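# Lift torch, move piece between cups, reseat torch

## Task

Lift the torch out of its holder and keep it held away from all other objects; while it is held that way, transfer the small piece from the cup it sits in to the empty cup on the opposite side of the holder; only after the piece is in that cup, return the torch to its holder.

## Robot and tools

Robot: two six-joint arms, left_arm (a left hand, base near y +0.419 m) and right_arm (a right hand, base near y -0.404 m), each ending in a five-finger hand. Scene frame: origin at table height midway between the nominal bases, +x out over the table, +z up, left_arm on the +y side. Arm poses, velocities and offsets are in each arm's own base frame, which is nearly aligned with the scene frame. Fixed cameras cam_high and cam_low use the scene frame; cam_left_wrist and cam_right_wrist ride on the hands.

Hand point: a point 0.05 m in front of the palm and 0.15 m out from the wrist flange. Its +z runs along the straight fingers, +y out of the palm, +x across the palm away from the thumb on the right hand (toward the thumb on the left hand). Straight fingers extend 0.06 to 0.07 m past it. A wrist bracket on the little-finger side can strike things, and with fingers level the wrist may hang lower than the hand.

Row layout (used by execute_actions and move): one flat list of 28 numbers covering both arms, each in [-1, 1]. Numbers 1-6: left_arm dx, dy, dz, rx, ry, rz. Numbers 7-14: left hand thumb_turn, thumb_bend, index, middle, ring, little, force_limit, speed. Numbers 15-20: right_arm dx, dy, dz, rx, ry, rz. Numbers 21-28: right hand in the same eight-number order. The six pose numbers are offsets, not poses: they count from that arm's Hand target as it stood when the action or move began, along that arm's base axes, with 1.0 meaning 0.6 m or 180 degrees; rx, ry, rz form one rotation vector, turning about the Hand target position. Every row of one action counts from the same start, so sending the same offset again in a later call moves further. All zeros re-request the current Hand target. Finger numbers are absolute targets: -1 open/straight, +1 closed (thumb_turn +1 puts the thumb opposite the fingers). force_limit runs from about 0 N at -1 to 10 N at +1 (15 N for thumb motors); speed rises to full at +0.48. No value means unchanged: to keep a hand as is, resend its last eight commanded numbers; before any were sent, use hand_measured plus hand_force_limit and hand_speed. A power grip fits objects about 0.035-0.065 m thick, handles down to 0.025 m; for a gentle grip close at speed -0.94 or lower.

Tools:
- execute_actions(actions, cameras): actions is a list of actions; each action is a table of up to 15 rows of 28 numbers, one row per 1/30 s step; a short table holds its last row. Images come back only for an empty list or when cameras names them (["all"], specific names, or []).
- move(target, speed, blend, stop_force, zero, blocking, cameras): drives each hand point in a straight line to an offset target, one 28-number row or up to 15 rows all counted from the same starting Hand targets. speed in m/s, 0.002 to 3.6 (default 0.25), one value or one per target. blend in m rounds corners of a list. stop_force in N (3 to 120) ends an arm's path when its wrist sensor feels that much push; unreliable while the hand turns; omit it when backing off a contact. zero (default true) rezeroes before the move. blocking=false returns after 0.5 s while the move continues (not allowed with stop_force). It does not avoid obstacles and can overshoot when fast.
- wait(seconds 0-10, cameras): lets time pass holding commands.
- stop(cameras): brakes a running move.
- zoom_image(camera, region [x0,y0,x1,y1] in pixels, max 504x504): enlarges part of the newest image from that camera.
- show_instructions(): displays the reference pages.
- zero_wrist_force(arm): rezeroes that arm's force sensor.
- finished_scene(scene optional, 1): ends the scene irrevocably.

Result lines: end_effector_position (m) and quat_wxyz per arm in its base frame; Hand target (the commanded pose after clipping, which is what the next offsets count from; the hand often rests a little short of it); joint positions, torques and velocities; Wrist force/torque along the hand axes plus a peak line; hand_measured, hand_stopped_by (moving, target, force, stalled, fault) and hand_load_n, all six values in motor order. A grip that has slipped shows as hand_load_n falling to near 0. move adds a line such as done, off_target, moving, held or fault with any limits (paced, held). Printed positions can be off by a few centimetres.

Cautions: each step's commanded rotation is clipped to 32 degrees of the current orientation. Wrist joints tolerate only 26 N m of contact torque, others 139 N m; about 150 N of outside force, or such torque, triggers a 10 s fault stop. Arms are stiff, so aiming beyond a firm surface can fault; approach slowly. Keep the arms and hands from touching each other; a clearance check helps but is not guaranteed. Avoid paths near an arm's own base. Don't slam into the table or holder, drop or fling the torch or piece, or let anything leave the table. Long stretched-out holds heat motors (MOTOR HOT, then a lockout). The final state must hold without the robot: piece in the formerly empty cup, torch seated in its holder, hands released.

Each tool is called after "Call:" by a JSON object that holds its "name" and its "arguments", one argument or row to a line.

Reference images:

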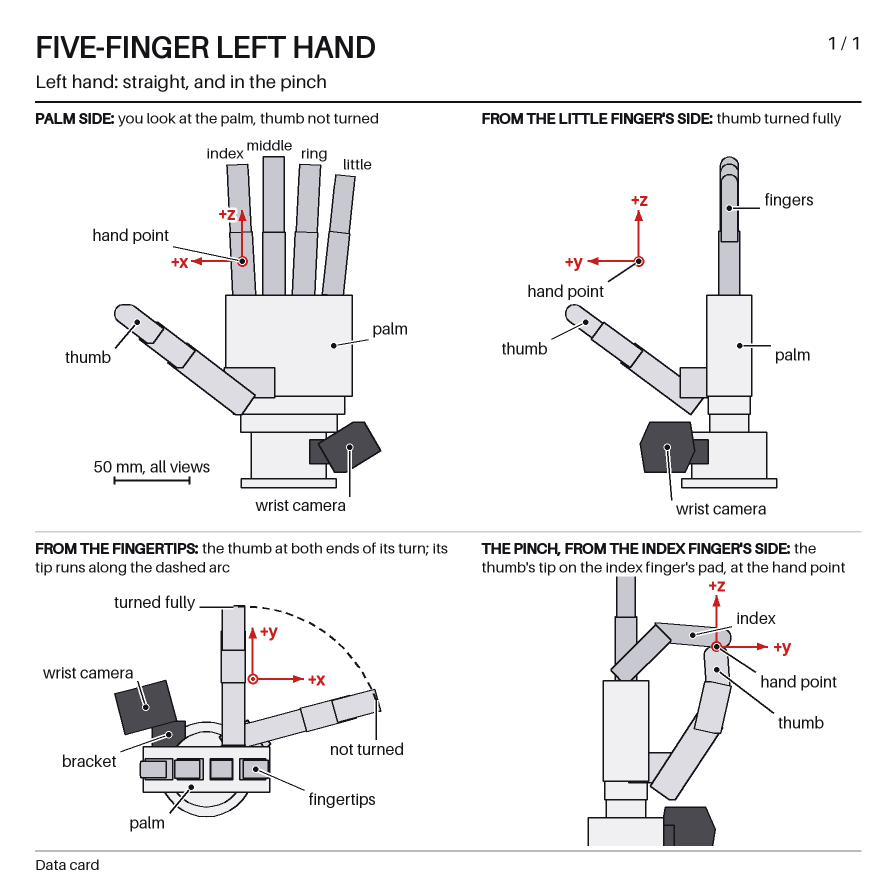

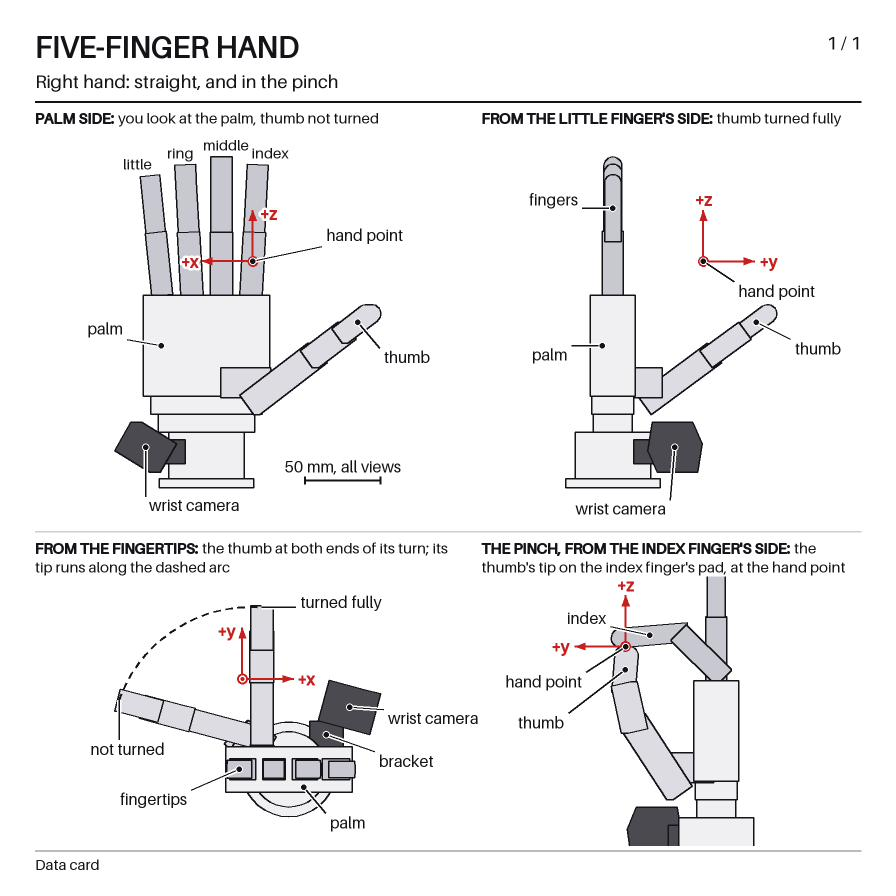

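## Session

Call:
{"name": "execute_actions", "arguments": {
  "actions": []
}}

Scene clock: 0.00 s.
left_arm: end_effector_position=(+0.5448, -0.2605, +0.2930) hand_measured=(-1.000, -1.000, -1.000, -1.000, -1.000, -1.000) hand_load_n=(+0.0, +0.0, +0.0, +0.0, +0.0, +0.0) hand_stopped_by=(target, target, target, target, target, target) hand_force_limit=0.00 hand_speed=-0.80 end_effector_quat_wxyz=(-0.402, +0.810, +0.041, +0.426) | right_arm: end_effector_position=(+0.7714, +0.0800, +0.1917) hand_measured=(-1.000, -1.000, -1.000, -1.000, -1.000, -1.000) hand_load_n=(+0.0, +0.0, +0.0, +0.0, +0.0, +0.0) hand_stopped_by=(target, target, target, target, target, target) hand_force_limit=0.00 hand_speed=-0.80 end_effector_quat_wxyz=(+0.202, +0.452, +0.852, -0.169)
Joint positions: left_arm=[2.556 -2.065 -1.343 2.328 -2.777 1.224] | right_arm=[0.081 -0.452 0.278 1.57 2.077 -0.56]
Joint velocities: within noise
Joint torques (N m): no reading
Wrist force (N): no reading
Wrist torque (N m): no reading
Wrist force, peak (N): no reading
Hand target: left_arm +0.5448, -0.2605, +0.2930; -0.402, +0.810, +0.041, +0.426 | right_arm +0.7714, +0.0800, +0.1917; +0.202, +0.452, +0.852, -0.169

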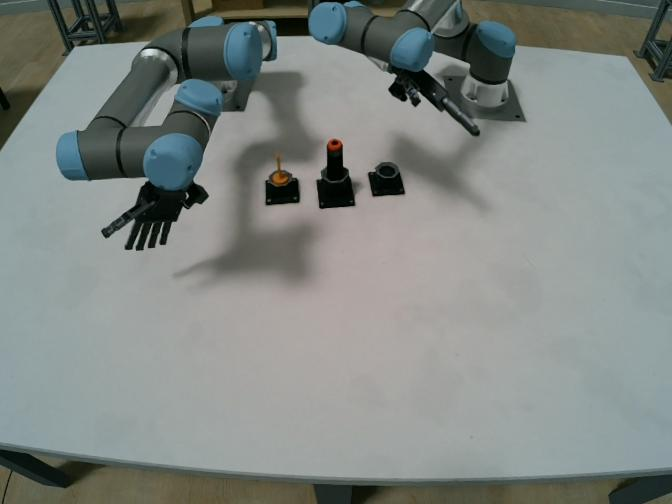

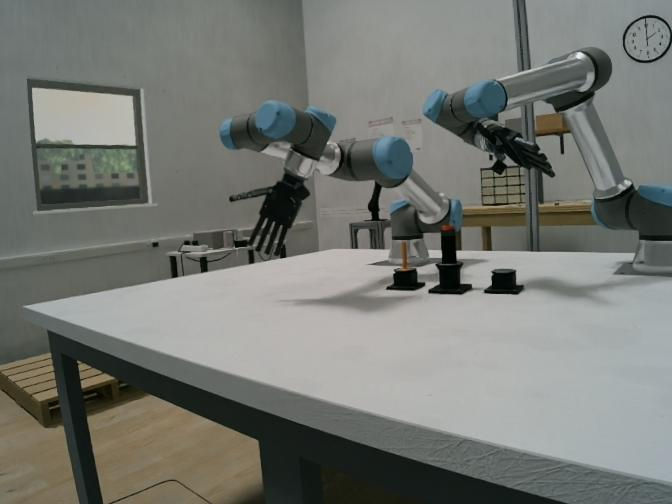

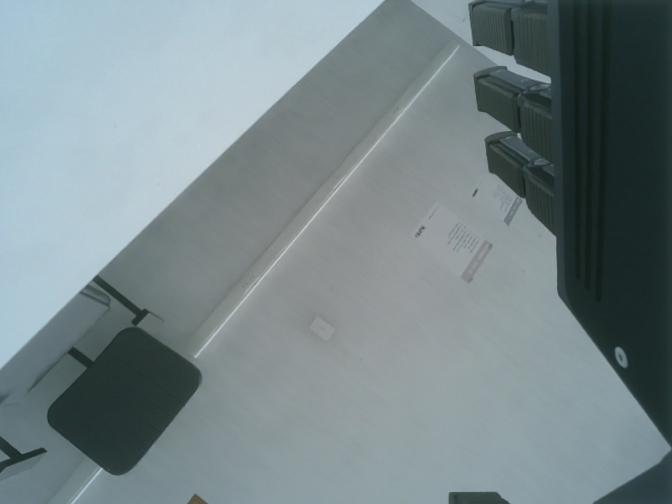

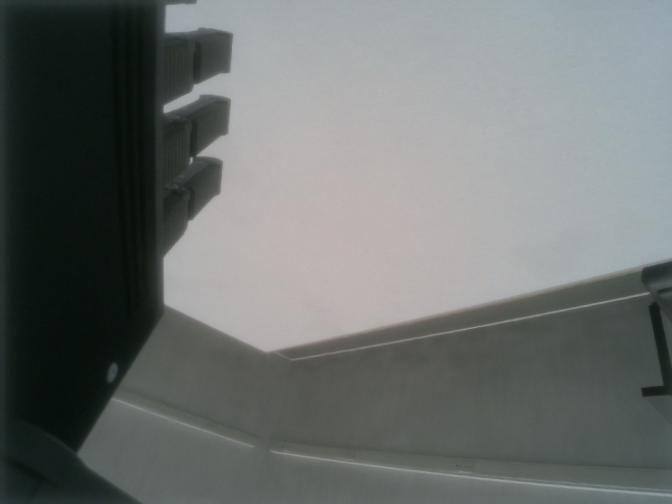

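Call:
{"name": "zoom_image", "arguments": {
  "camera": "cam_high",
  "region": [240, 120, 430, 230]
}}

Call:
{"name": "zoom_image", "arguments": {
  "camera": "cam_low",
  "region": [370, 210, 540, 310]
}}

Scaled by 2.653 from the camera's 672x504 image, which has a finer 960x720 frame.

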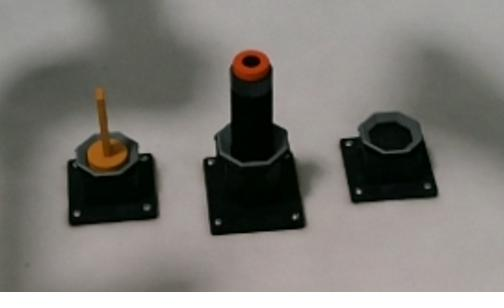

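Scaled by 2.965 from the camera's 672x504 image, which has a finer 960x720 frame.

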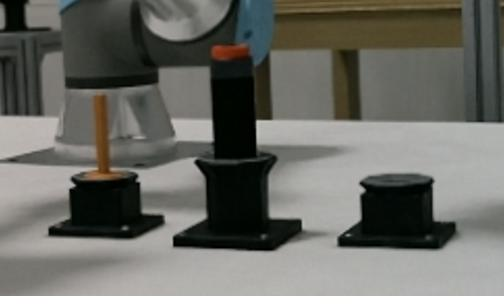

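Call:
{"name": "move", "arguments": {
  "target": [-0.177,-0.265,0.012,0.819,0.138,-0.278,1,-1,-1,-1,-1,-1,0,0.2,-0.286,-0.133,0.18,0.681,-0.325,-0.384,1,-1,-1,-1,-1,-1,0,0.2],
  "speed": 0.35,
  "cameras": ["all"]
}}

Scene clock: 16.33 s.
left_arm: end_effector_position=(+0.4386, -0.4195, +0.3001) hand_measured=(+1.000, -1.000, -1.000, -1.000, -1.000, -1.000) hand_load_n=(+0.5, +0.0, +0.0, +0.0, +0.0, +0.0) hand_stopped_by=(target, target, target, target, target, target) hand_force_limit=0.00 hand_speed=0.20 end_effector_quat_wxyz=(+0.694, +0.133, +0.697, -0.121) | right_arm: end_effector_position=(+0.5998, +0.0002, +0.2997) hand_measured=(+1.000, -1.000, -1.000, -1.000, -1.000, -1.000) hand_load_n=(+0.5, +0.0, +0.0, +0.0, +0.0, +0.0) hand_stopped_by=(target, target, target, target, target, target) hand_force_limit=0.00 hand_speed=0.20 end_effector_quat_wxyz=(-0.062, +0.704, +0.062, +0.705)
Joint positions: left_arm=[2.327 -1.684 -1.86 3.537 -2.025 4.725] | right_arm=[-0.352 -1.675 2.082 -0.409 1.044 1.572]
Joint torques (N m): left_arm=[-8.95 20.03 27.55 -0.21 1.41 1.03] | right_arm=[8.63 -22.7 -14.57 -3.24 1.41 2.28]
Wrist force (N): left_arm=[0.9 0.1 -1.1] | right_arm=[4.5 0.5 4.4]
Wrist torque (N m): left_arm=[-0.01 -0.07 -0.30] | right_arm=[-0.31 -0.55 0.24]
Wrist force, peak (N): left_arm=[1.2 0.3 -1.1] | right_arm=[4.8 0.4 4.3]
Hand target: left_arm +0.4386, -0.4195, +0.3002; +0.694, +0.133, +0.697, -0.120 | right_arm +0.5998, +0.0002, +0.2997; -0.062, +0.704, +0.062, +0.705
Off the commanded pose: left_arm 0.000 m, 0 deg | right_arm 0.000 m, 0 deg.
move: done; limits=paced
camera_calibration:
cam_left_wrist: T_world_to_cam=[[-0.308458, -0.897823, -0.314272, -0.143176], [-0.405351, 0.422947, -0.810436, 0.59885], [0.860549, -0.122595, -0.494395, -0.162261], [0, 0, 0, 1]] pos_world=[0.338214, -0.401721, 0.360112]
cam_right_wrist: T_world_to_cam=[[0.191673, -0.963875, 0.184949, -0.165939], [-0.431566, -0.25202, -0.866162, 0.528132], [0.881483, 0.0862016, -0.464281, -0.273117], [0, 0, 0, 1]] pos_world=[0.500478, -0.00330197, 0.361335]

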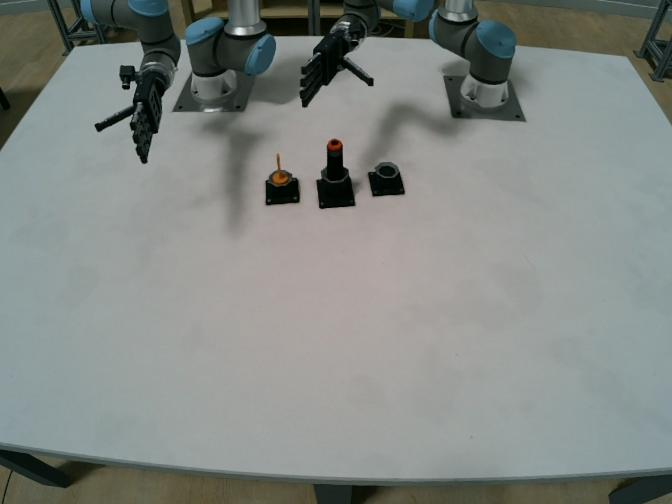

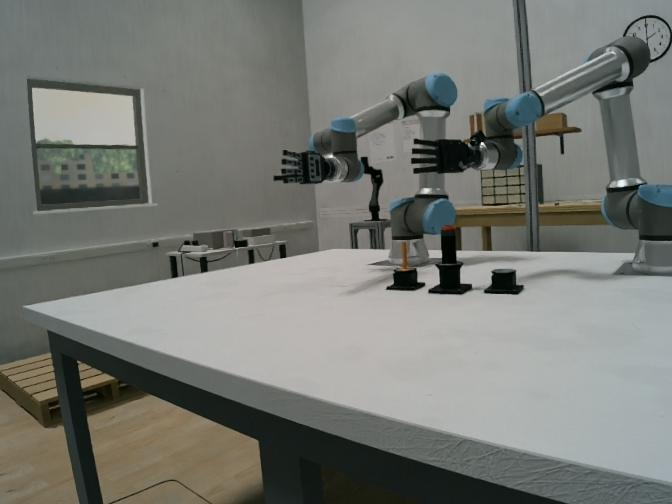

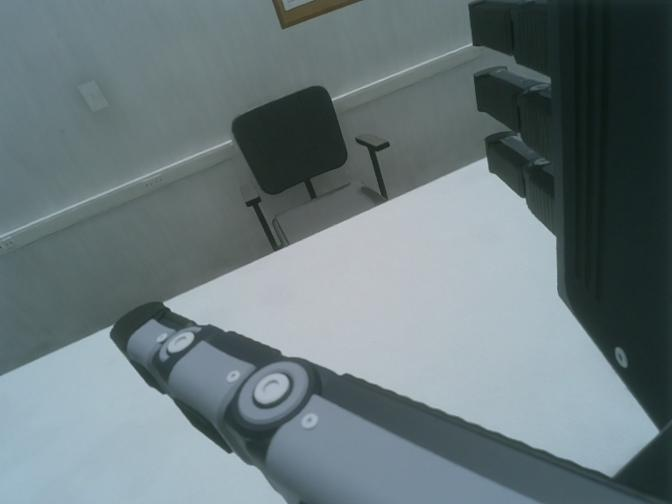

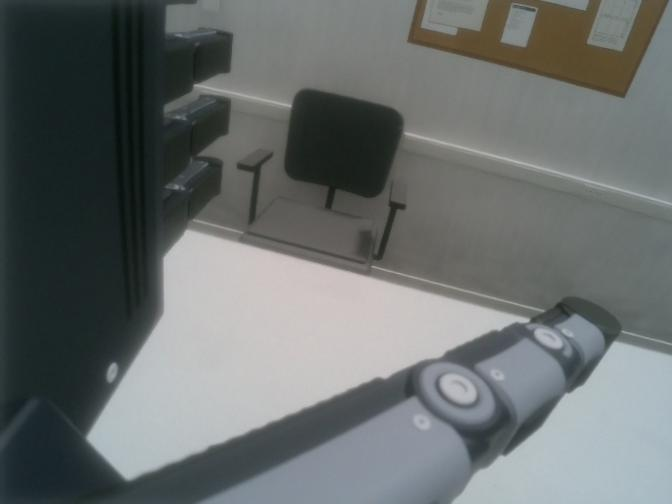

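Call:
{"name": "move", "arguments": {
  "target": [-0.188,0.0684,-0.2333,0,0,0,1,-1,-1,-1,-1,-1,0,0.2,0,0,0,0,0,0,1,-1,-1,-1,-1,-1,0,0.2],
  "speed": 0.25,
  "cameras": ["cam_left_wrist","cam_high","cam_low"]
}}

Scene clock: 18.67 s.
left_arm: end_effector_position=(+0.3258, -0.3785, +0.1602) hand_measured=(+1.000, -1.000, -1.000, -1.000, -1.000, -1.000) hand_load_n=(+0.0, +0.0, +0.0, +0.0, +0.0, +0.0) hand_stopped_by=(target, target, target, target, target, target) hand_force_limit=0.00 hand_speed=0.20 end_effector_quat_wxyz=(+0.694, +0.133, +0.697, -0.121) | right_arm: end_effector_position=(+0.5998, +0.0002, +0.2997) hand_measured=(+1.000, -1.000, -1.000, -1.000, -1.000, -1.000) hand_load_n=(+0.5, +0.0, +0.0, +0.0, -0.5, +0.0) hand_stopped_by=(target, target, target, target, target, target) hand_force_limit=0.00 hand_speed=0.20 end_effector_quat_wxyz=(-0.062, +0.704, +0.062, +0.705)
Joint positions: left_arm=[2.157 -1.727 -2.251 3.969 -2.196 4.724] | right_arm=[-0.352 -1.675 2.082 -0.41 1.044 1.572]
Joint torques (N m): left_arm=[-10.6 15.28 7.6 3.26 -1.71 1.18] | right_arm=[8.46 -21.64 -14.83 -3.36 1.5 2.36]
Wrist force (N): left_arm=[0.8 -0.1 -1.2] | right_arm=[4.6 0.4 4.3]
Wrist torque (N m): left_arm=[-0.02 -0.07 -0.30] | right_arm=[-0.33 -0.57 0.24]
Wrist force, peak (N): left_arm=[1.5 0.4 -1.8] | right_arm=[4.7 0.4 4.5]
Hand target: left_arm +0.3258, -0.3785, +0.1602; +0.694, +0.133, +0.697, -0.120 | right_arm +0.5998, +0.0002, +0.2997; -0.062, +0.704, +0.062, +0.705
Off the commanded pose: left_arm 0.000 m, 0 deg | right_arm 0.000 m, 0 deg.
move: done
camera_calibration:
cam_left_wrist: T_world_to_cam=[[-0.308545, -0.897733, -0.314443, -0.184947], [-0.405496, 0.423167, -0.810249, 0.422435], [0.860449, -0.122493, -0.494593, -0.129215], [0, 0, 0, 1]] pos_world=[0.225414, -0.360621, 0.220213]
Images, in order (width x height): cam_high 672x504, cam_low 672x504, cam_left_wrist 672x504.

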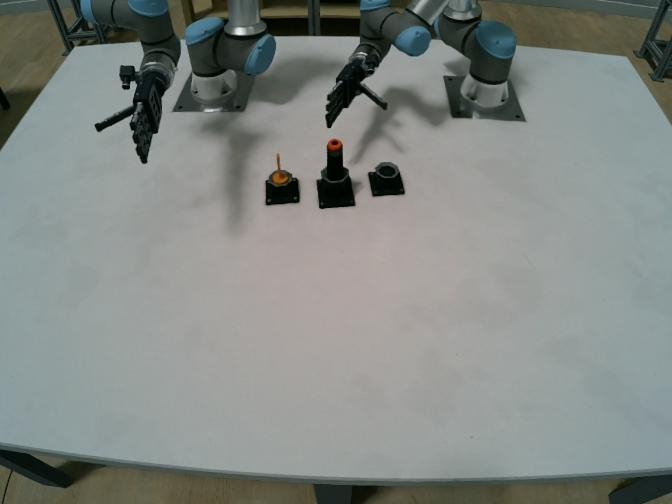

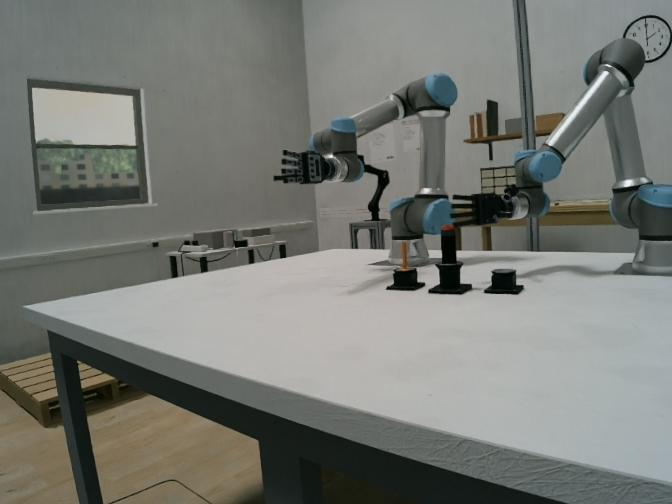

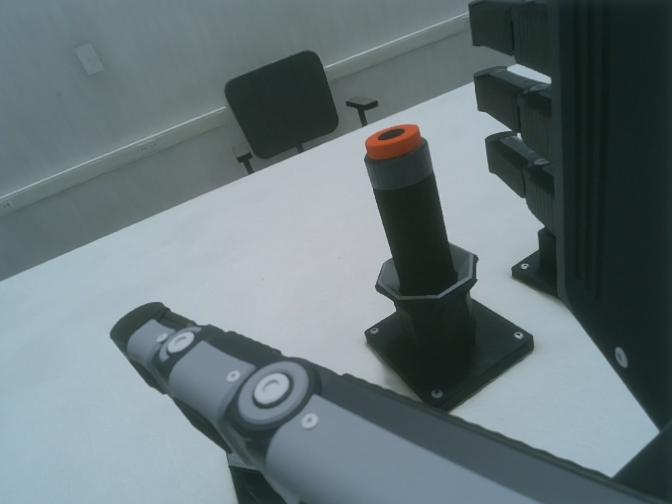

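Call:
{"name": "move", "arguments": {
  "target": [0.098,-0.048,-0.1,0,0,0,1,-1,-1,-1,-1,-1,0,0.2,0,0,0,0,0,0,1,-1,-1,-1,-1,-1,0,0.2],
  "speed": 0.15,
  "stop_force": 8,
  "cameras": ["cam_left_wrist","cam_high","cam_low"]
}}

Scene clock: 21.47 s.
left_arm: end_effector_position=(+0.3846, -0.4073, +0.1002) hand_measured=(+1.000, -1.000, -1.000, -1.000, -1.000, -1.000) hand_load_n=(+0.5, +0.0, +0.0, +0.0, +0.0, +0.0) hand_stopped_by=(target, target, target, target, target, target) hand_force_limit=0.00 hand_speed=0.20 end_effector_quat_wxyz=(+0.694, +0.133, +0.697, -0.120) | right_arm: end_effector_position=(+0.5998, +0.0002, +0.2997) hand_measured=(+1.000, -1.000, -1.000, -1.000, -1.000, -1.000) hand_load_n=(+0.0, +0.0, +0.0, +0.0, +0.0, +0.0) hand_stopped_by=(target, target, target, target, target, target) hand_force_limit=0.00 hand_speed=0.20 end_effector_quat_wxyz=(-0.062, +0.704, +0.062, +0.705)
Joint positions: left_arm=[2.244 -1.95 -2.173 4.115 -2.109 4.725] | right_arm=[-0.352 -1.675 2.082 -0.41 1.044 1.572]
Joint torques (N m): left_arm=[9.12 23.88 19.82 3.25 1.45 1.22] | right_arm=[8.27 -19.43 -14.62 -3.43 1.49 2.37]
Wrist force (N): left_arm=[0.9 -0.3 -1.1] | right_arm=[4.6 0.3 4.4]
Wrist torque (N m): left_arm=[-0.06 -0.06 -0.29] | right_arm=[-0.36 -0.57 0.24]
Wrist force, peak (N): left_arm=[1.6 0.1 -0.8] | right_arm=[4.9 0.5 4.4]
Hand target: left_arm +0.3846, -0.4073, +0.1002; +0.694, +0.133, +0.697, -0.120 | right_arm +0.5998, +0.0002, +0.2997; -0.062, +0.704, +0.062, +0.705
Off the commanded pose: left_arm 0.000 m, 0 deg | right_arm 0.000 m, 0 deg.
move: done
camera_calibration:
cam_left_wrist: T_world_to_cam=[[-0.308491, -0.897741, -0.314473, -0.21154], [-0.405392, 0.423151, -0.810309, 0.409823], [0.860518, -0.122488, -0.494475, -0.21305], [0, 0, 0, 1]] pos_world=[0.284214, -0.389421, 0.160212]
Images, in order (width x height): cam_high 672x504, cam_low 672x504, cam_left_wrist 672x504.

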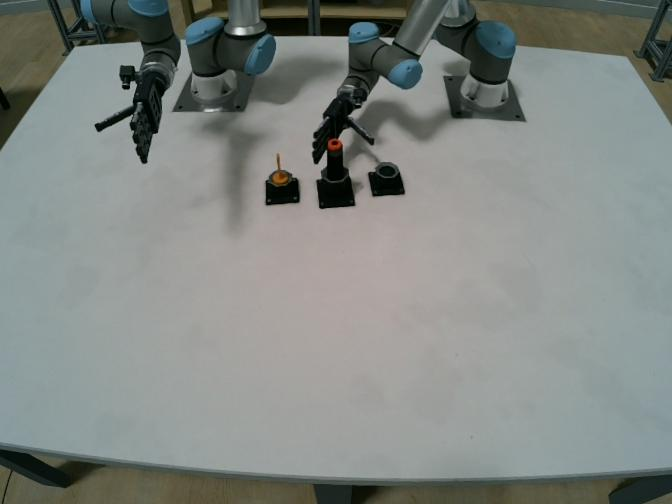

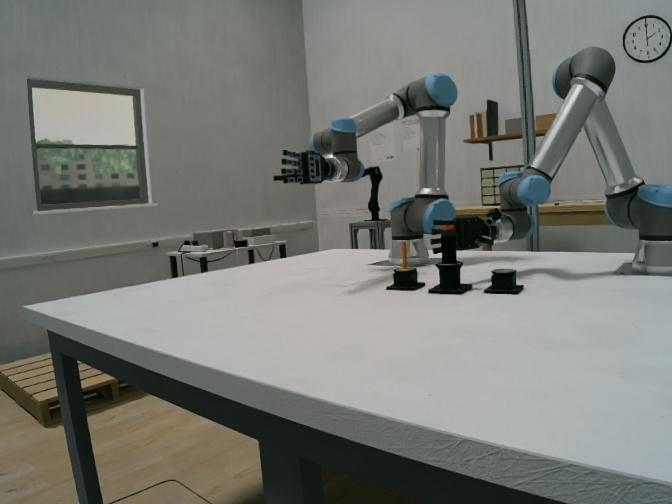

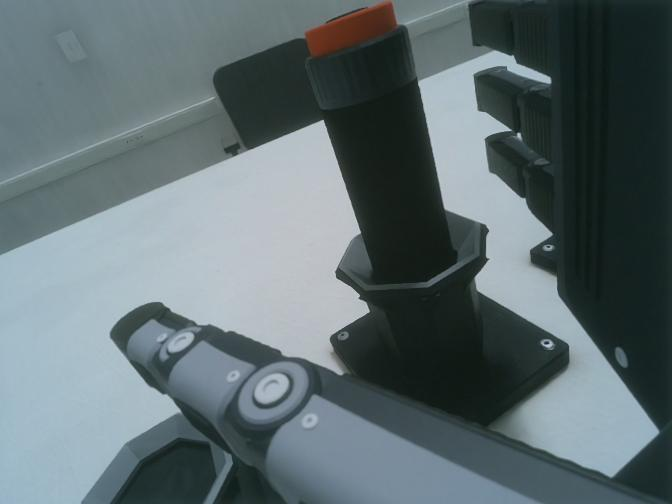

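Call:
{"name": "move", "arguments": {
  "target": [0.0755,-0.0275,0,0,0,0,1,-1,-1,-1,-1,-1,0,0.2,0,0,0,0,0,0,1,-1,-1,-1,-1,-1,0,0.2],
  "speed": 0.08,
  "stop_force": 6,
  "cameras": ["cam_left_wrist","cam_high","cam_low"]
}}

Scene clock: 24.03 s.
left_arm: end_effector_position=(+0.4299, -0.4238, +0.1002) hand_measured=(+1.000, -1.000, -1.000, -1.000, -1.000, -1.000) hand_load_n=(+0.5, +0.0, +0.0, +0.0, +0.0, +0.0) hand_stopped_by=(target, target, target, target, target, target) hand_force_limit=0.00 hand_speed=0.20 end_effector_quat_wxyz=(+0.694, +0.133, +0.697, -0.120) | right_arm: end_effector_position=(+0.5998, +0.0002, +0.2997) hand_measured=(+1.000, -1.000, -1.000, -1.000, -1.000, -1.000) hand_load_n=(+0.5, +0.0, -0.5, +0.0, +0.0, +0.0) hand_stopped_by=(target, target, target, target, target, target) hand_force_limit=0.00 hand_speed=0.20 end_effector_quat_wxyz=(-0.062, +0.704, +0.062, +0.705)
Joint positions: left_arm=[2.305 -2.003 -2.08 4.076 -2.048 4.725] | right_arm=[-0.352 -1.675 2.082 -0.41 1.044 1.572]
Joint torques (N m): left_arm=[9.41 26.53 21.72 -0.56 1.43 -1.28] | right_arm=[8.46 -18.04 -14.84 -3.29 1.49 2.27]
Wrist force (N): left_arm=[1.0 0.0 -1.2] | right_arm=[4.5 0.2 4.4]
Wrist torque (N m): left_arm=[-0.01 -0.09 -0.28] | right_arm=[-0.36 -0.55 0.23]
Wrist force, peak (N): left_arm=[1.2 0.0 -1.5] | right_arm=[4.8 0.3 4.5]
Hand target: left_arm +0.4299, -0.4238, +0.1002; +0.694, +0.133, +0.697, -0.120 | right_arm +0.5998, +0.0002, +0.2997; -0.062, +0.704, +0.062, +0.705
Off the commanded pose: left_arm 0.000 m, 0 deg | right_arm 0.000 m, 0 deg.
move: done
camera_calibration:
cam_left_wrist: T_world_to_cam=[[-0.308491, -0.897741, -0.314473, -0.212409], [-0.405392, 0.423151, -0.810309, 0.435089], [0.860518, -0.122488, -0.494475, -0.254102], [0, 0, 0, 1]] pos_world=[0.329514, -0.405921, 0.160112]
Images, in order (width x height): cam_high 672x504, cam_low 672x504, cam_left_wrist 672x504.

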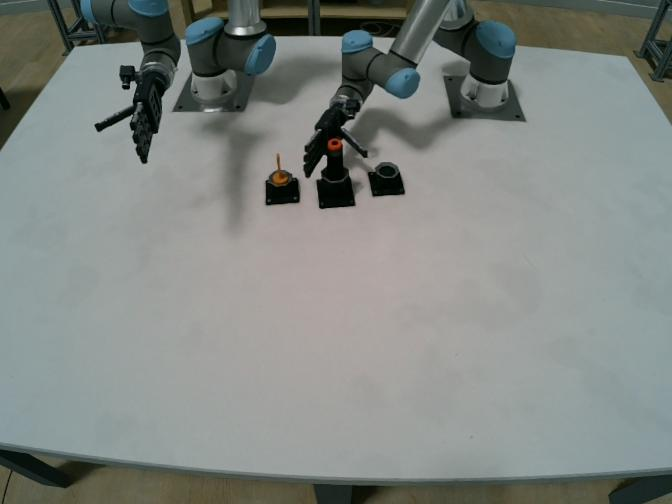

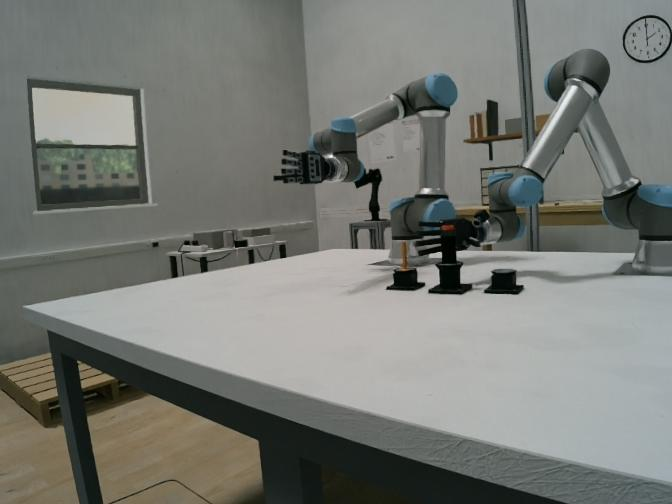

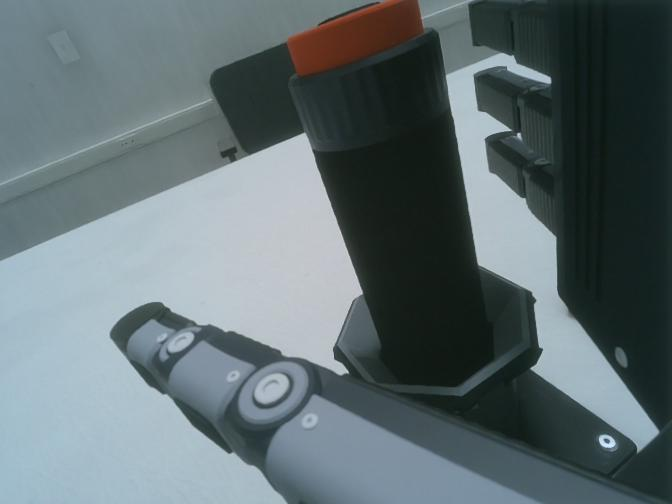

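Call:
{"name": "zoom_image", "arguments": {
  "camera": "cam_left_wrist",
  "region": [270, 0, 670, 500]
}}

Scaled by 1.008 from the camera's 672x504 image, which has a finer 960x720 frame.

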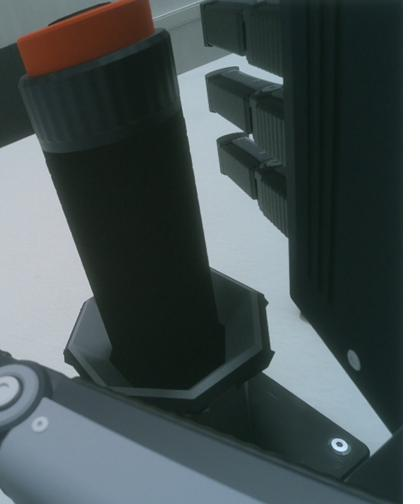

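Call:
{"name": "move", "arguments": {
  "target": [-0.004,-0.011,0,0,0,0,1,-0.4,-0.25,-0.25,-0.25,-0.25,-0.6,-0.3,0,0,0,0,0,0,1,-1,-1,-1,-1,-1,0,0.2],
  "speed": 0.05,
  "cameras": ["cam_left_wrist"]
}}

Scene clock: 26.53 s.
left_arm: end_effector_position=(+0.4275, -0.4303, +0.1002) hand_measured=(+1.000, -0.400, -0.250, -0.250, -0.250, -0.250) hand_load_n=(+0.0, +0.0, +0.0, +0.0, +0.5, +0.0) hand_stopped_by=(target, target, target, target, target, target) hand_force_limit=-0.60 hand_speed=-0.30 end_effector_quat_wxyz=(+0.694, +0.133, +0.697, -0.121) | right_arm: end_effector_position=(+0.5998, +0.0002, +0.2997) hand_measured=(+1.000, -1.000, -1.000, -1.000, -1.000, -1.000) hand_load_n=(+0.0, +0.0, +0.0, +0.0, +0.0, +0.0) hand_stopped_by=(target, target, target, target, target, target) hand_force_limit=0.00 hand_speed=0.20 end_effector_quat_wxyz=(-0.062, +0.704, +0.062, +0.705)
Joint positions: left_arm=[2.29 -2.012 -2.065 4.069 -2.063 4.725] | right_arm=[-0.352 -1.675 2.082 -0.41 1.044 1.572]
Joint torques (N m): left_arm=[-9.49 27.94 21.55 -0.63 -1.72 -1.25] | right_arm=[8.67 -16.44 -14.6 -3.23 1.48 2.2]
Wrist force (N): left_arm=[0.8 0.1 -1.1] | right_arm=[4.5 0.4 4.1]
Wrist torque (N m): left_arm=[0.01 -0.05 -0.30] | right_arm=[-0.31 -0.55 0.24]
Wrist force, peak (N): left_arm=[1.0 0.2 -1.7] | right_arm=[4.8 0.7 4.5]
Hand target: left_arm +0.4275, -0.4304, +0.1002; +0.694, +0.133, +0.697, -0.120 | right_arm +0.5998, +0.0002, +0.2997; -0.062, +0.704, +0.062, +0.705
Off the commanded pose: left_arm 0.000 m, 0 deg | right_arm 0.000 m, 0 deg.
move: done
camera_calibration:
cam_left_wrist: T_world_to_cam=[[-0.308491, -0.897741, -0.314473, -0.218985], [-0.405392, 0.423151, -0.810309, 0.436866], [0.860518, -0.122488, -0.494475, -0.252833], [0, 0, 0, 1]] pos_world=[0.327114, -0.412421, 0.160112]
Images, in order (width x height): cam_left_wrist 672x504.

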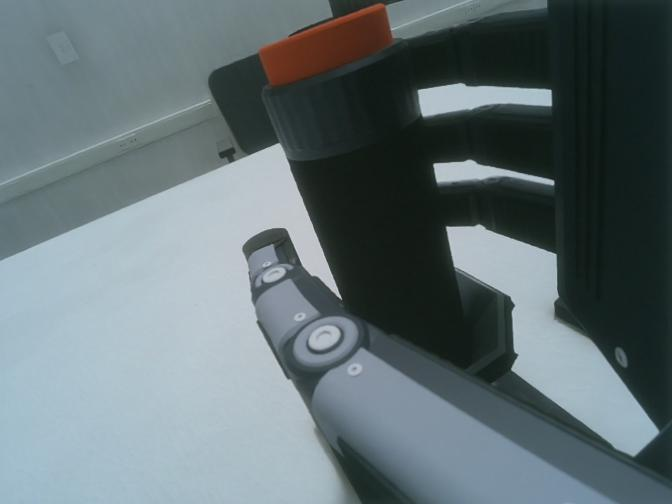

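Call:
{"name": "move", "arguments": {
  "target": [0,0,0,0,0,0,1,0.5,0.5,0.5,0.5,0.5,-0.6,-0.9,0,0,0,0,0,0,1,-1,-1,-1,-1,-1,0,0.2],
  "cameras": ["cam_left_wrist"]
}}

Scene clock: 28.10 s.
left_arm: end_effector_position=(+0.4275, -0.4304, +0.1002) hand_measured=(+1.000, -0.306, -0.148, -0.112, -0.084, +0.010) hand_load_n=(+0.5, +3.5, +0.0, +0.0, +0.5, +3.5) hand_stopped_by=(target, force, force, force, force, force) hand_force_limit=-0.60 hand_speed=-0.90 end_effector_quat_wxyz=(+0.694, +0.133, +0.697, -0.121) | right_arm: end_effector_position=(+0.5998, +0.0002, +0.2997) hand_measured=(+1.000, -1.000, -1.000, -1.000, -1.000, -1.000) hand_load_n=(+0.5, +0.0, +0.0, +0.0, +0.0, +0.0) hand_stopped_by=(target, target, target, target, target, target) hand_force_limit=0.00 hand_speed=0.20 end_effector_quat_wxyz=(-0.062, +0.704, +0.062, +0.705)
Joint positions: left_arm=[2.29 -2.012 -2.064 4.069 -2.063 4.725] | right_arm=[-0.352 -1.675 2.082 -0.41 1.044 1.572]
Joint torques (N m): left_arm=[-9.03 27.81 11.34 -0.5 -1.36 -1.53] | right_arm=[8.11 -14.9 -15.02 -3.33 1.46 2.19]
Wrist force (N): left_arm=[-1.1 0.5 -1.1] | right_arm=[4.8 0.5 4.2]
Wrist torque (N m): left_arm=[0.01 0.00 -0.24] | right_arm=[-0.31 -0.58 0.25]
Wrist force, peak (N): left_arm=[-3.0 -1.4 1.6] | right_arm=[5.0 0.5 4.3]
Hand target: left_arm +0.4275, -0.4304, +0.1002; +0.694, +0.133, +0.697, -0.120 | right_arm +0.5998, +0.0002, +0.2997; -0.062, +0.704, +0.062, +0.705
Off the commanded pose: left_arm 0.000 m, 0 deg | right_arm 0.000 m, 0 deg.
move: done
camera_calibration:
cam_left_wrist: T_world_to_cam=[[-0.308491, -0.897741, -0.314473, -0.219133], [-0.405392, 0.423151, -0.810309, 0.437032], [0.860518, -0.122488, -0.494475, -0.252808], [0, 0, 0, 1]] pos_world=[0.327114, -0.412621, 0.160212]
Images, in order (width x height): cam_left_wrist 672x504.

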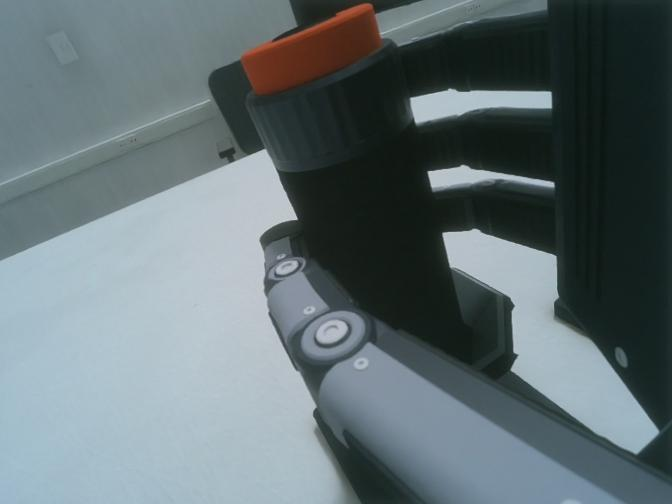

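Call:
{"name": "move", "arguments": {
  "target": [0,0,0,0,0,0,1,0.55,0.6,0.6,0.6,0.6,-0.1,-0.9,0,0,0,0,0,0,1,-1,-1,-1,-1,-1,0,0.2],
  "cameras": ["cam_left_wrist"]
}}

Scene clock: 28.80 s.
left_arm: end_effector_position=(+0.4275, -0.4304, +0.1002) hand_measured=(+1.000, -0.302, -0.114, -0.086, -0.066, +0.018) hand_load_n=(+1.5, +8.5, +7.0, +4.5, +2.0, +1.0) hand_stopped_by=(target, force, force, force, force, force) hand_force_limit=-0.10 hand_speed=-0.90 end_effector_quat_wxyz=(+0.694, +0.133, +0.697, -0.121) | right_arm: end_effector_position=(+0.5998, +0.0002, +0.2997) hand_measured=(+1.000, -1.000, -1.000, -1.000, -1.000, -1.000) hand_load_n=(+0.0, +0.0, +0.0, +0.0, +0.0, +0.0) hand_stopped_by=(target, target, target, target, target, target) hand_force_limit=0.00 hand_speed=0.20 end_effector_quat_wxyz=(-0.062, +0.704, +0.062, +0.705)
Joint positions: left_arm=[2.29 -2.012 -2.064 4.069 -2.063 4.725] | right_arm=[-0.352 -1.675 2.082 -0.41 1.044 1.572]
Joint torques (N m): left_arm=[-7.91 28.8 4.21 -0.54 -1.27 -1.23] | right_arm=[8.39 -14.8 -14.54 -3.29 1.36 2.16]
Wrist force (N): left_arm=[-3.1 -3.8 3.1] | right_arm=[4.6 0.2 4.2]
Wrist torque (N m): left_arm=[-0.13 -0.14 -0.37] | right_arm=[-0.35 -0.56 0.23]
Wrist force, peak (N): left_arm=[-3.2 -4.1 3.4] | right_arm=[4.9 0.6 4.4]
Hand target: left_arm +0.4275, -0.4304, +0.1002; +0.694, +0.133, +0.697, -0.120 | right_arm +0.5998, +0.0002, +0.2997; -0.062, +0.704, +0.062, +0.705
Off the commanded pose: left_arm 0.000 m, 0 deg | right_arm 0.000 m, 0 deg.
move: done
camera_calibration:
cam_left_wrist: T_world_to_cam=[[-0.308491, -0.897741, -0.314473, -0.219043], [-0.405392, 0.423151, -0.810309, 0.43699], [0.860518, -0.122488, -0.494475, -0.252795], [0, 0, 0, 1]] pos_world=[0.327114, -0.412521, 0.160212]
Images, in order (width x height): cam_left_wrist 672x504.

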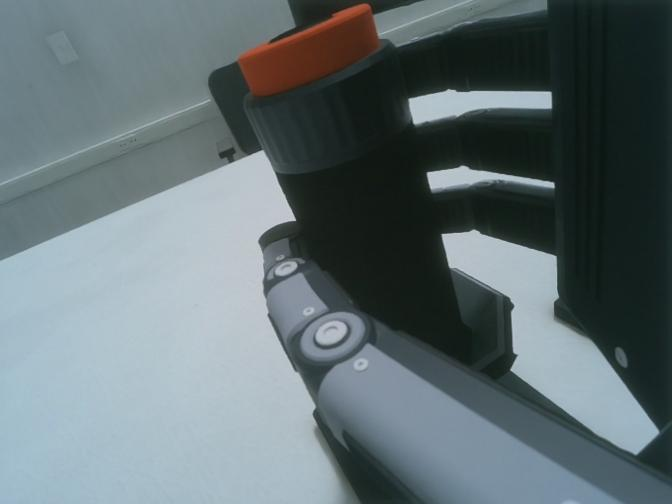

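Call:
{"name": "move", "arguments": {
  "target": [0,0,0.05,0,0,0,1,0.55,0.6,0.6,0.6,0.6,-0.1,-0.9,0,0,0,0,0,0,1,-1,-1,-1,-1,-1,0,0.2],
  "speed": 0.06,
  "cameras": ["cam_left_wrist","cam_low"]
}}

Scene clock: 30.10 s.
left_arm: end_effector_position=(+0.4275, -0.4304, +0.1301) hand_measured=(+1.000, -0.302, -0.114, -0.086, -0.066, +0.018) hand_load_n=(+1.5, +10.5, +4.5, +3.0, +1.5, +1.0) hand_stopped_by=(target, force, force, force, force, force) hand_force_limit=-0.10 hand_speed=-0.90 end_effector_quat_wxyz=(+0.694, +0.133, +0.697, -0.120) | right_arm: end_effector_position=(+0.5998, +0.0002, +0.2997) hand_measured=(+1.000, -1.000, -1.000, -1.000, -1.000, -1.000) hand_load_n=(+0.0, +0.0, +0.0, +0.0, +0.0, +0.0) hand_stopped_by=(target, target, target, target, target, target) hand_force_limit=0.00 hand_speed=0.20 end_effector_quat_wxyz=(-0.062, +0.704, +0.062, +0.705)
Joint positions: left_arm=[2.29 -1.95 -2.048 3.99 -2.063 4.725] | right_arm=[-0.352 -1.675 2.082 -0.41 1.044 1.572]
Joint torques (N m): left_arm=[-0.65 39.55 23.75 -0.48 0.92 -1.2] | right_arm=[8.64 -13.44 -14.38 -3.27 1.46 2.16]
Wrist force (N): left_arm=[1.6 -0.2 -1.0] | right_arm=[4.6 0.6 4.5]
Wrist torque (N m): left_arm=[-0.03 -0.05 -0.28] | right_arm=[-0.32 -0.57 0.25]
Wrist force, peak (N): left_arm=[9.4 -3.1 2.5] | right_arm=[4.6 0.6 4.5]
Hand target: left_arm +0.4275, -0.4304, +0.1302; +0.694, +0.133, +0.697, -0.120 | right_arm +0.5998, +0.0002, +0.2997; -0.062, +0.704, +0.062, +0.705
Off the commanded pose: left_arm 0.000 m, 0 deg | right_arm 0.000 m, 0 deg.
move: done
camera_calibration:
cam_left_wrist: T_world_to_cam=[[-0.308491, -0.897741, -0.314473, -0.209672], [-0.405392, 0.423151, -0.810309, 0.461137], [0.860518, -0.122488, -0.494475, -0.23806], [0, 0, 0, 1]] pos_world=[0.327114, -0.412521, 0.190012]
Images, in order (width x height): cam_low 672x504, cam_left_wrist 672x504.

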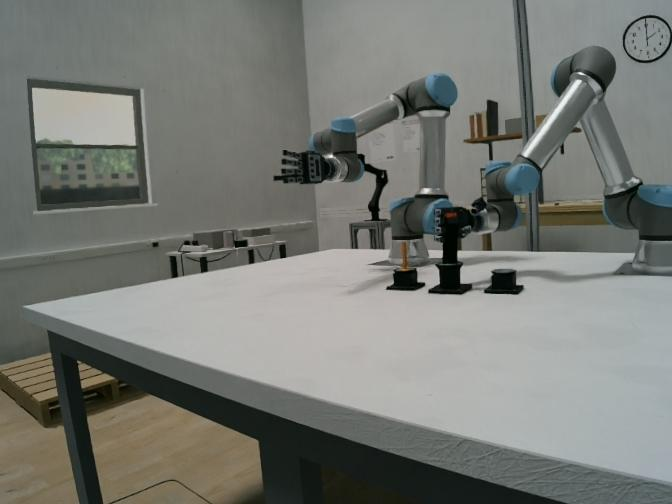

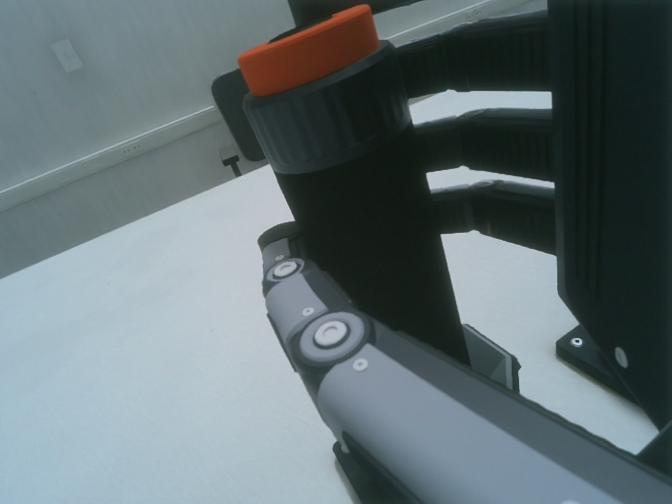

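Call:
{"name": "move", "arguments": {
  "target": [
    [0,0,0.25,0,0,0,1,0.55,0.6,0.6,0.6,0.6,-0.1,-0.9,0,0,0,0,0,0,1,-1,-1,-1,-1,-1,0,0.2],
    [0.254,0.617,0.283,0,0,0,1,0.55,0.6,0.6,0.6,0.6,-0.1,-0.9,-0.133,0.117,-0.083,0,0,0,1,-1,-1,-1,-1,-1,0,0.2],
    [0.254,0.617,0.283,0,0,0,1,0.55,0.6,0.6,0.6,0.6,-0.1,-0.9,-0.408,0.427,-0.283,0,0,0,1,-1,-1,-1,-1,-1,0,0.2]
  ],
  "speed": 0.22,
  "blend": 0.03,
  "cameras": ["all"]
}}

Scene clock: 35.47 s.
left_arm: end_effector_position=(+0.5799, -0.0602, +0.3000) hand_measured=(+1.000, -0.302, -0.114, -0.086, -0.066, +0.018) hand_load_n=(+1.0, +10.5, +4.0, +3.0, +1.0, +1.0) hand_stopped_by=(target, force, force, force, force, force) hand_force_limit=-0.10 hand_speed=-0.90 end_effector_quat_wxyz=(+0.694, +0.133, +0.697, -0.120) | right_arm: end_effector_position=(+0.3550, +0.2564, +0.1299) hand_measured=(+1.000, -1.000, -1.000, -1.000, -1.000, -1.000) hand_load_n=(+0.5, +0.0, +0.0, +0.0, +0.0, +0.0) hand_stopped_by=(target, target, target, target, target, target) hand_force_limit=0.00 hand_speed=0.20 end_effector_quat_wxyz=(-0.062, +0.704, +0.062, +0.705)
Joint positions: left_arm=[3.474 -1.421 -2.118 3.53 -0.878 4.734] | right_arm=[0.746 -1.481 2.461 -0.982 2.142 1.57]
Joint torques (N m): left_arm=[9.37 7.19 29.35 3.31 1.44 -1.3] | right_arm=[8.3 -11.25 -22.03 -3.23 1.5 -2.5]
Wrist force (N): left_arm=[1.8 0.2 -1.1] | right_arm=[4.9 0.2 4.0]
Wrist torque (N m): left_arm=[0.03 -0.05 -0.29] | right_arm=[-0.34 -0.57 0.43]
Wrist force, peak (N): left_arm=[3.0 0.0 -1.0] | right_arm=[4.8 0.6 4.6]
Hand target: left_arm +0.5799, -0.0602, +0.3000; +0.694, +0.133, +0.697, -0.120 | right_arm +0.3550, +0.2564, +0.1299; -0.062, +0.704, +0.062, +0.705
Off the commanded pose: left_arm 0.000 m, 0 deg | right_arm 0.000 m, 0 deg.
move: done
camera_calibration:
cam_left_wrist: T_world_to_cam=[[-0.308491, -0.897741, -0.314473, 0.223115], [-0.405392, 0.423151, -0.810309, 0.503939], [0.860518, -0.122488, -0.494475, -0.239846], [0, 0, 0, 1]] pos_world=[0.479514, -0.0423215, 0.359912]
cam_right_wrist: T_world_to_cam=[[0.19164, -0.963919, 0.184756, 0.15929], [-0.431465, -0.251821, -0.86627, 0.339896], [0.881539, 0.0862964, -0.464156, -0.158303], [0, 0, 0, 1]] pos_world=[0.255678, 0.252797, 0.191535]

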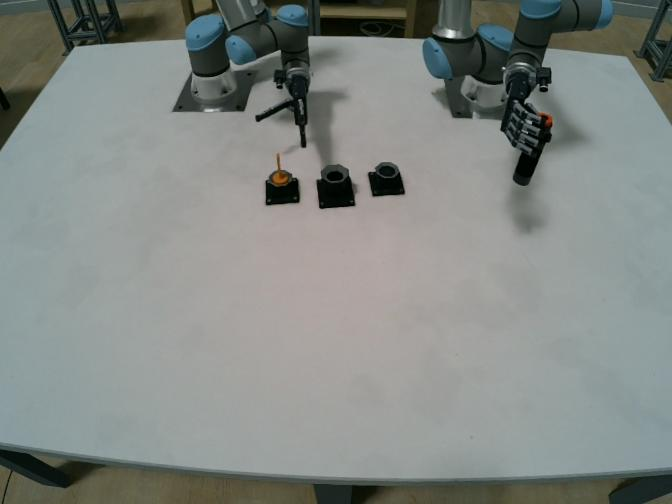

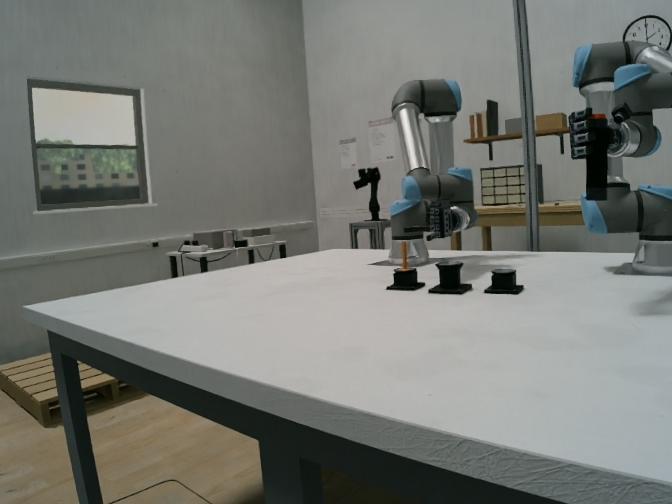

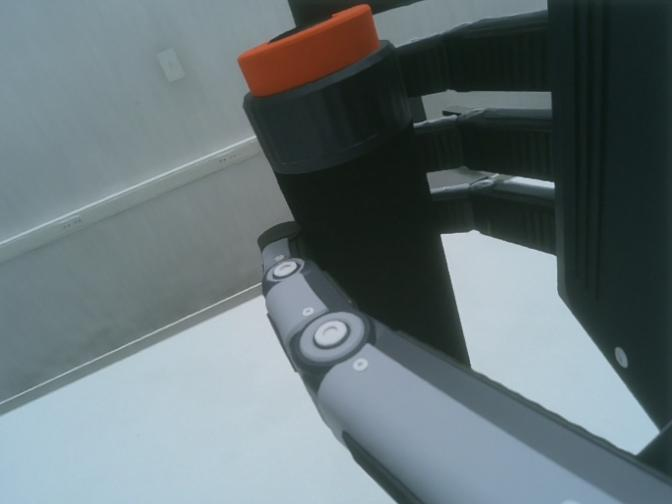

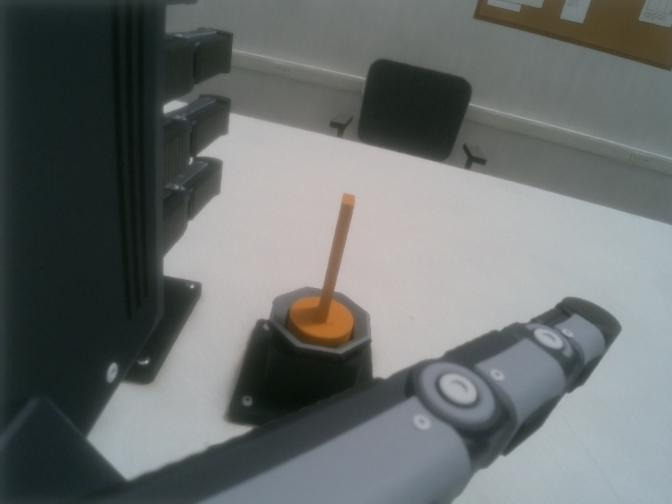

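Call:
{"name": "zoom_image", "arguments": {
  "camera": "cam_right_wrist",
  "region": [220, 180, 400, 440]
}}

Scaled by 1.938 from the camera's 672x504 image, which has a finer 960x720 frame.

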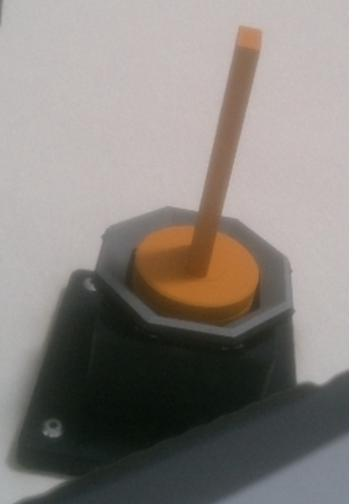

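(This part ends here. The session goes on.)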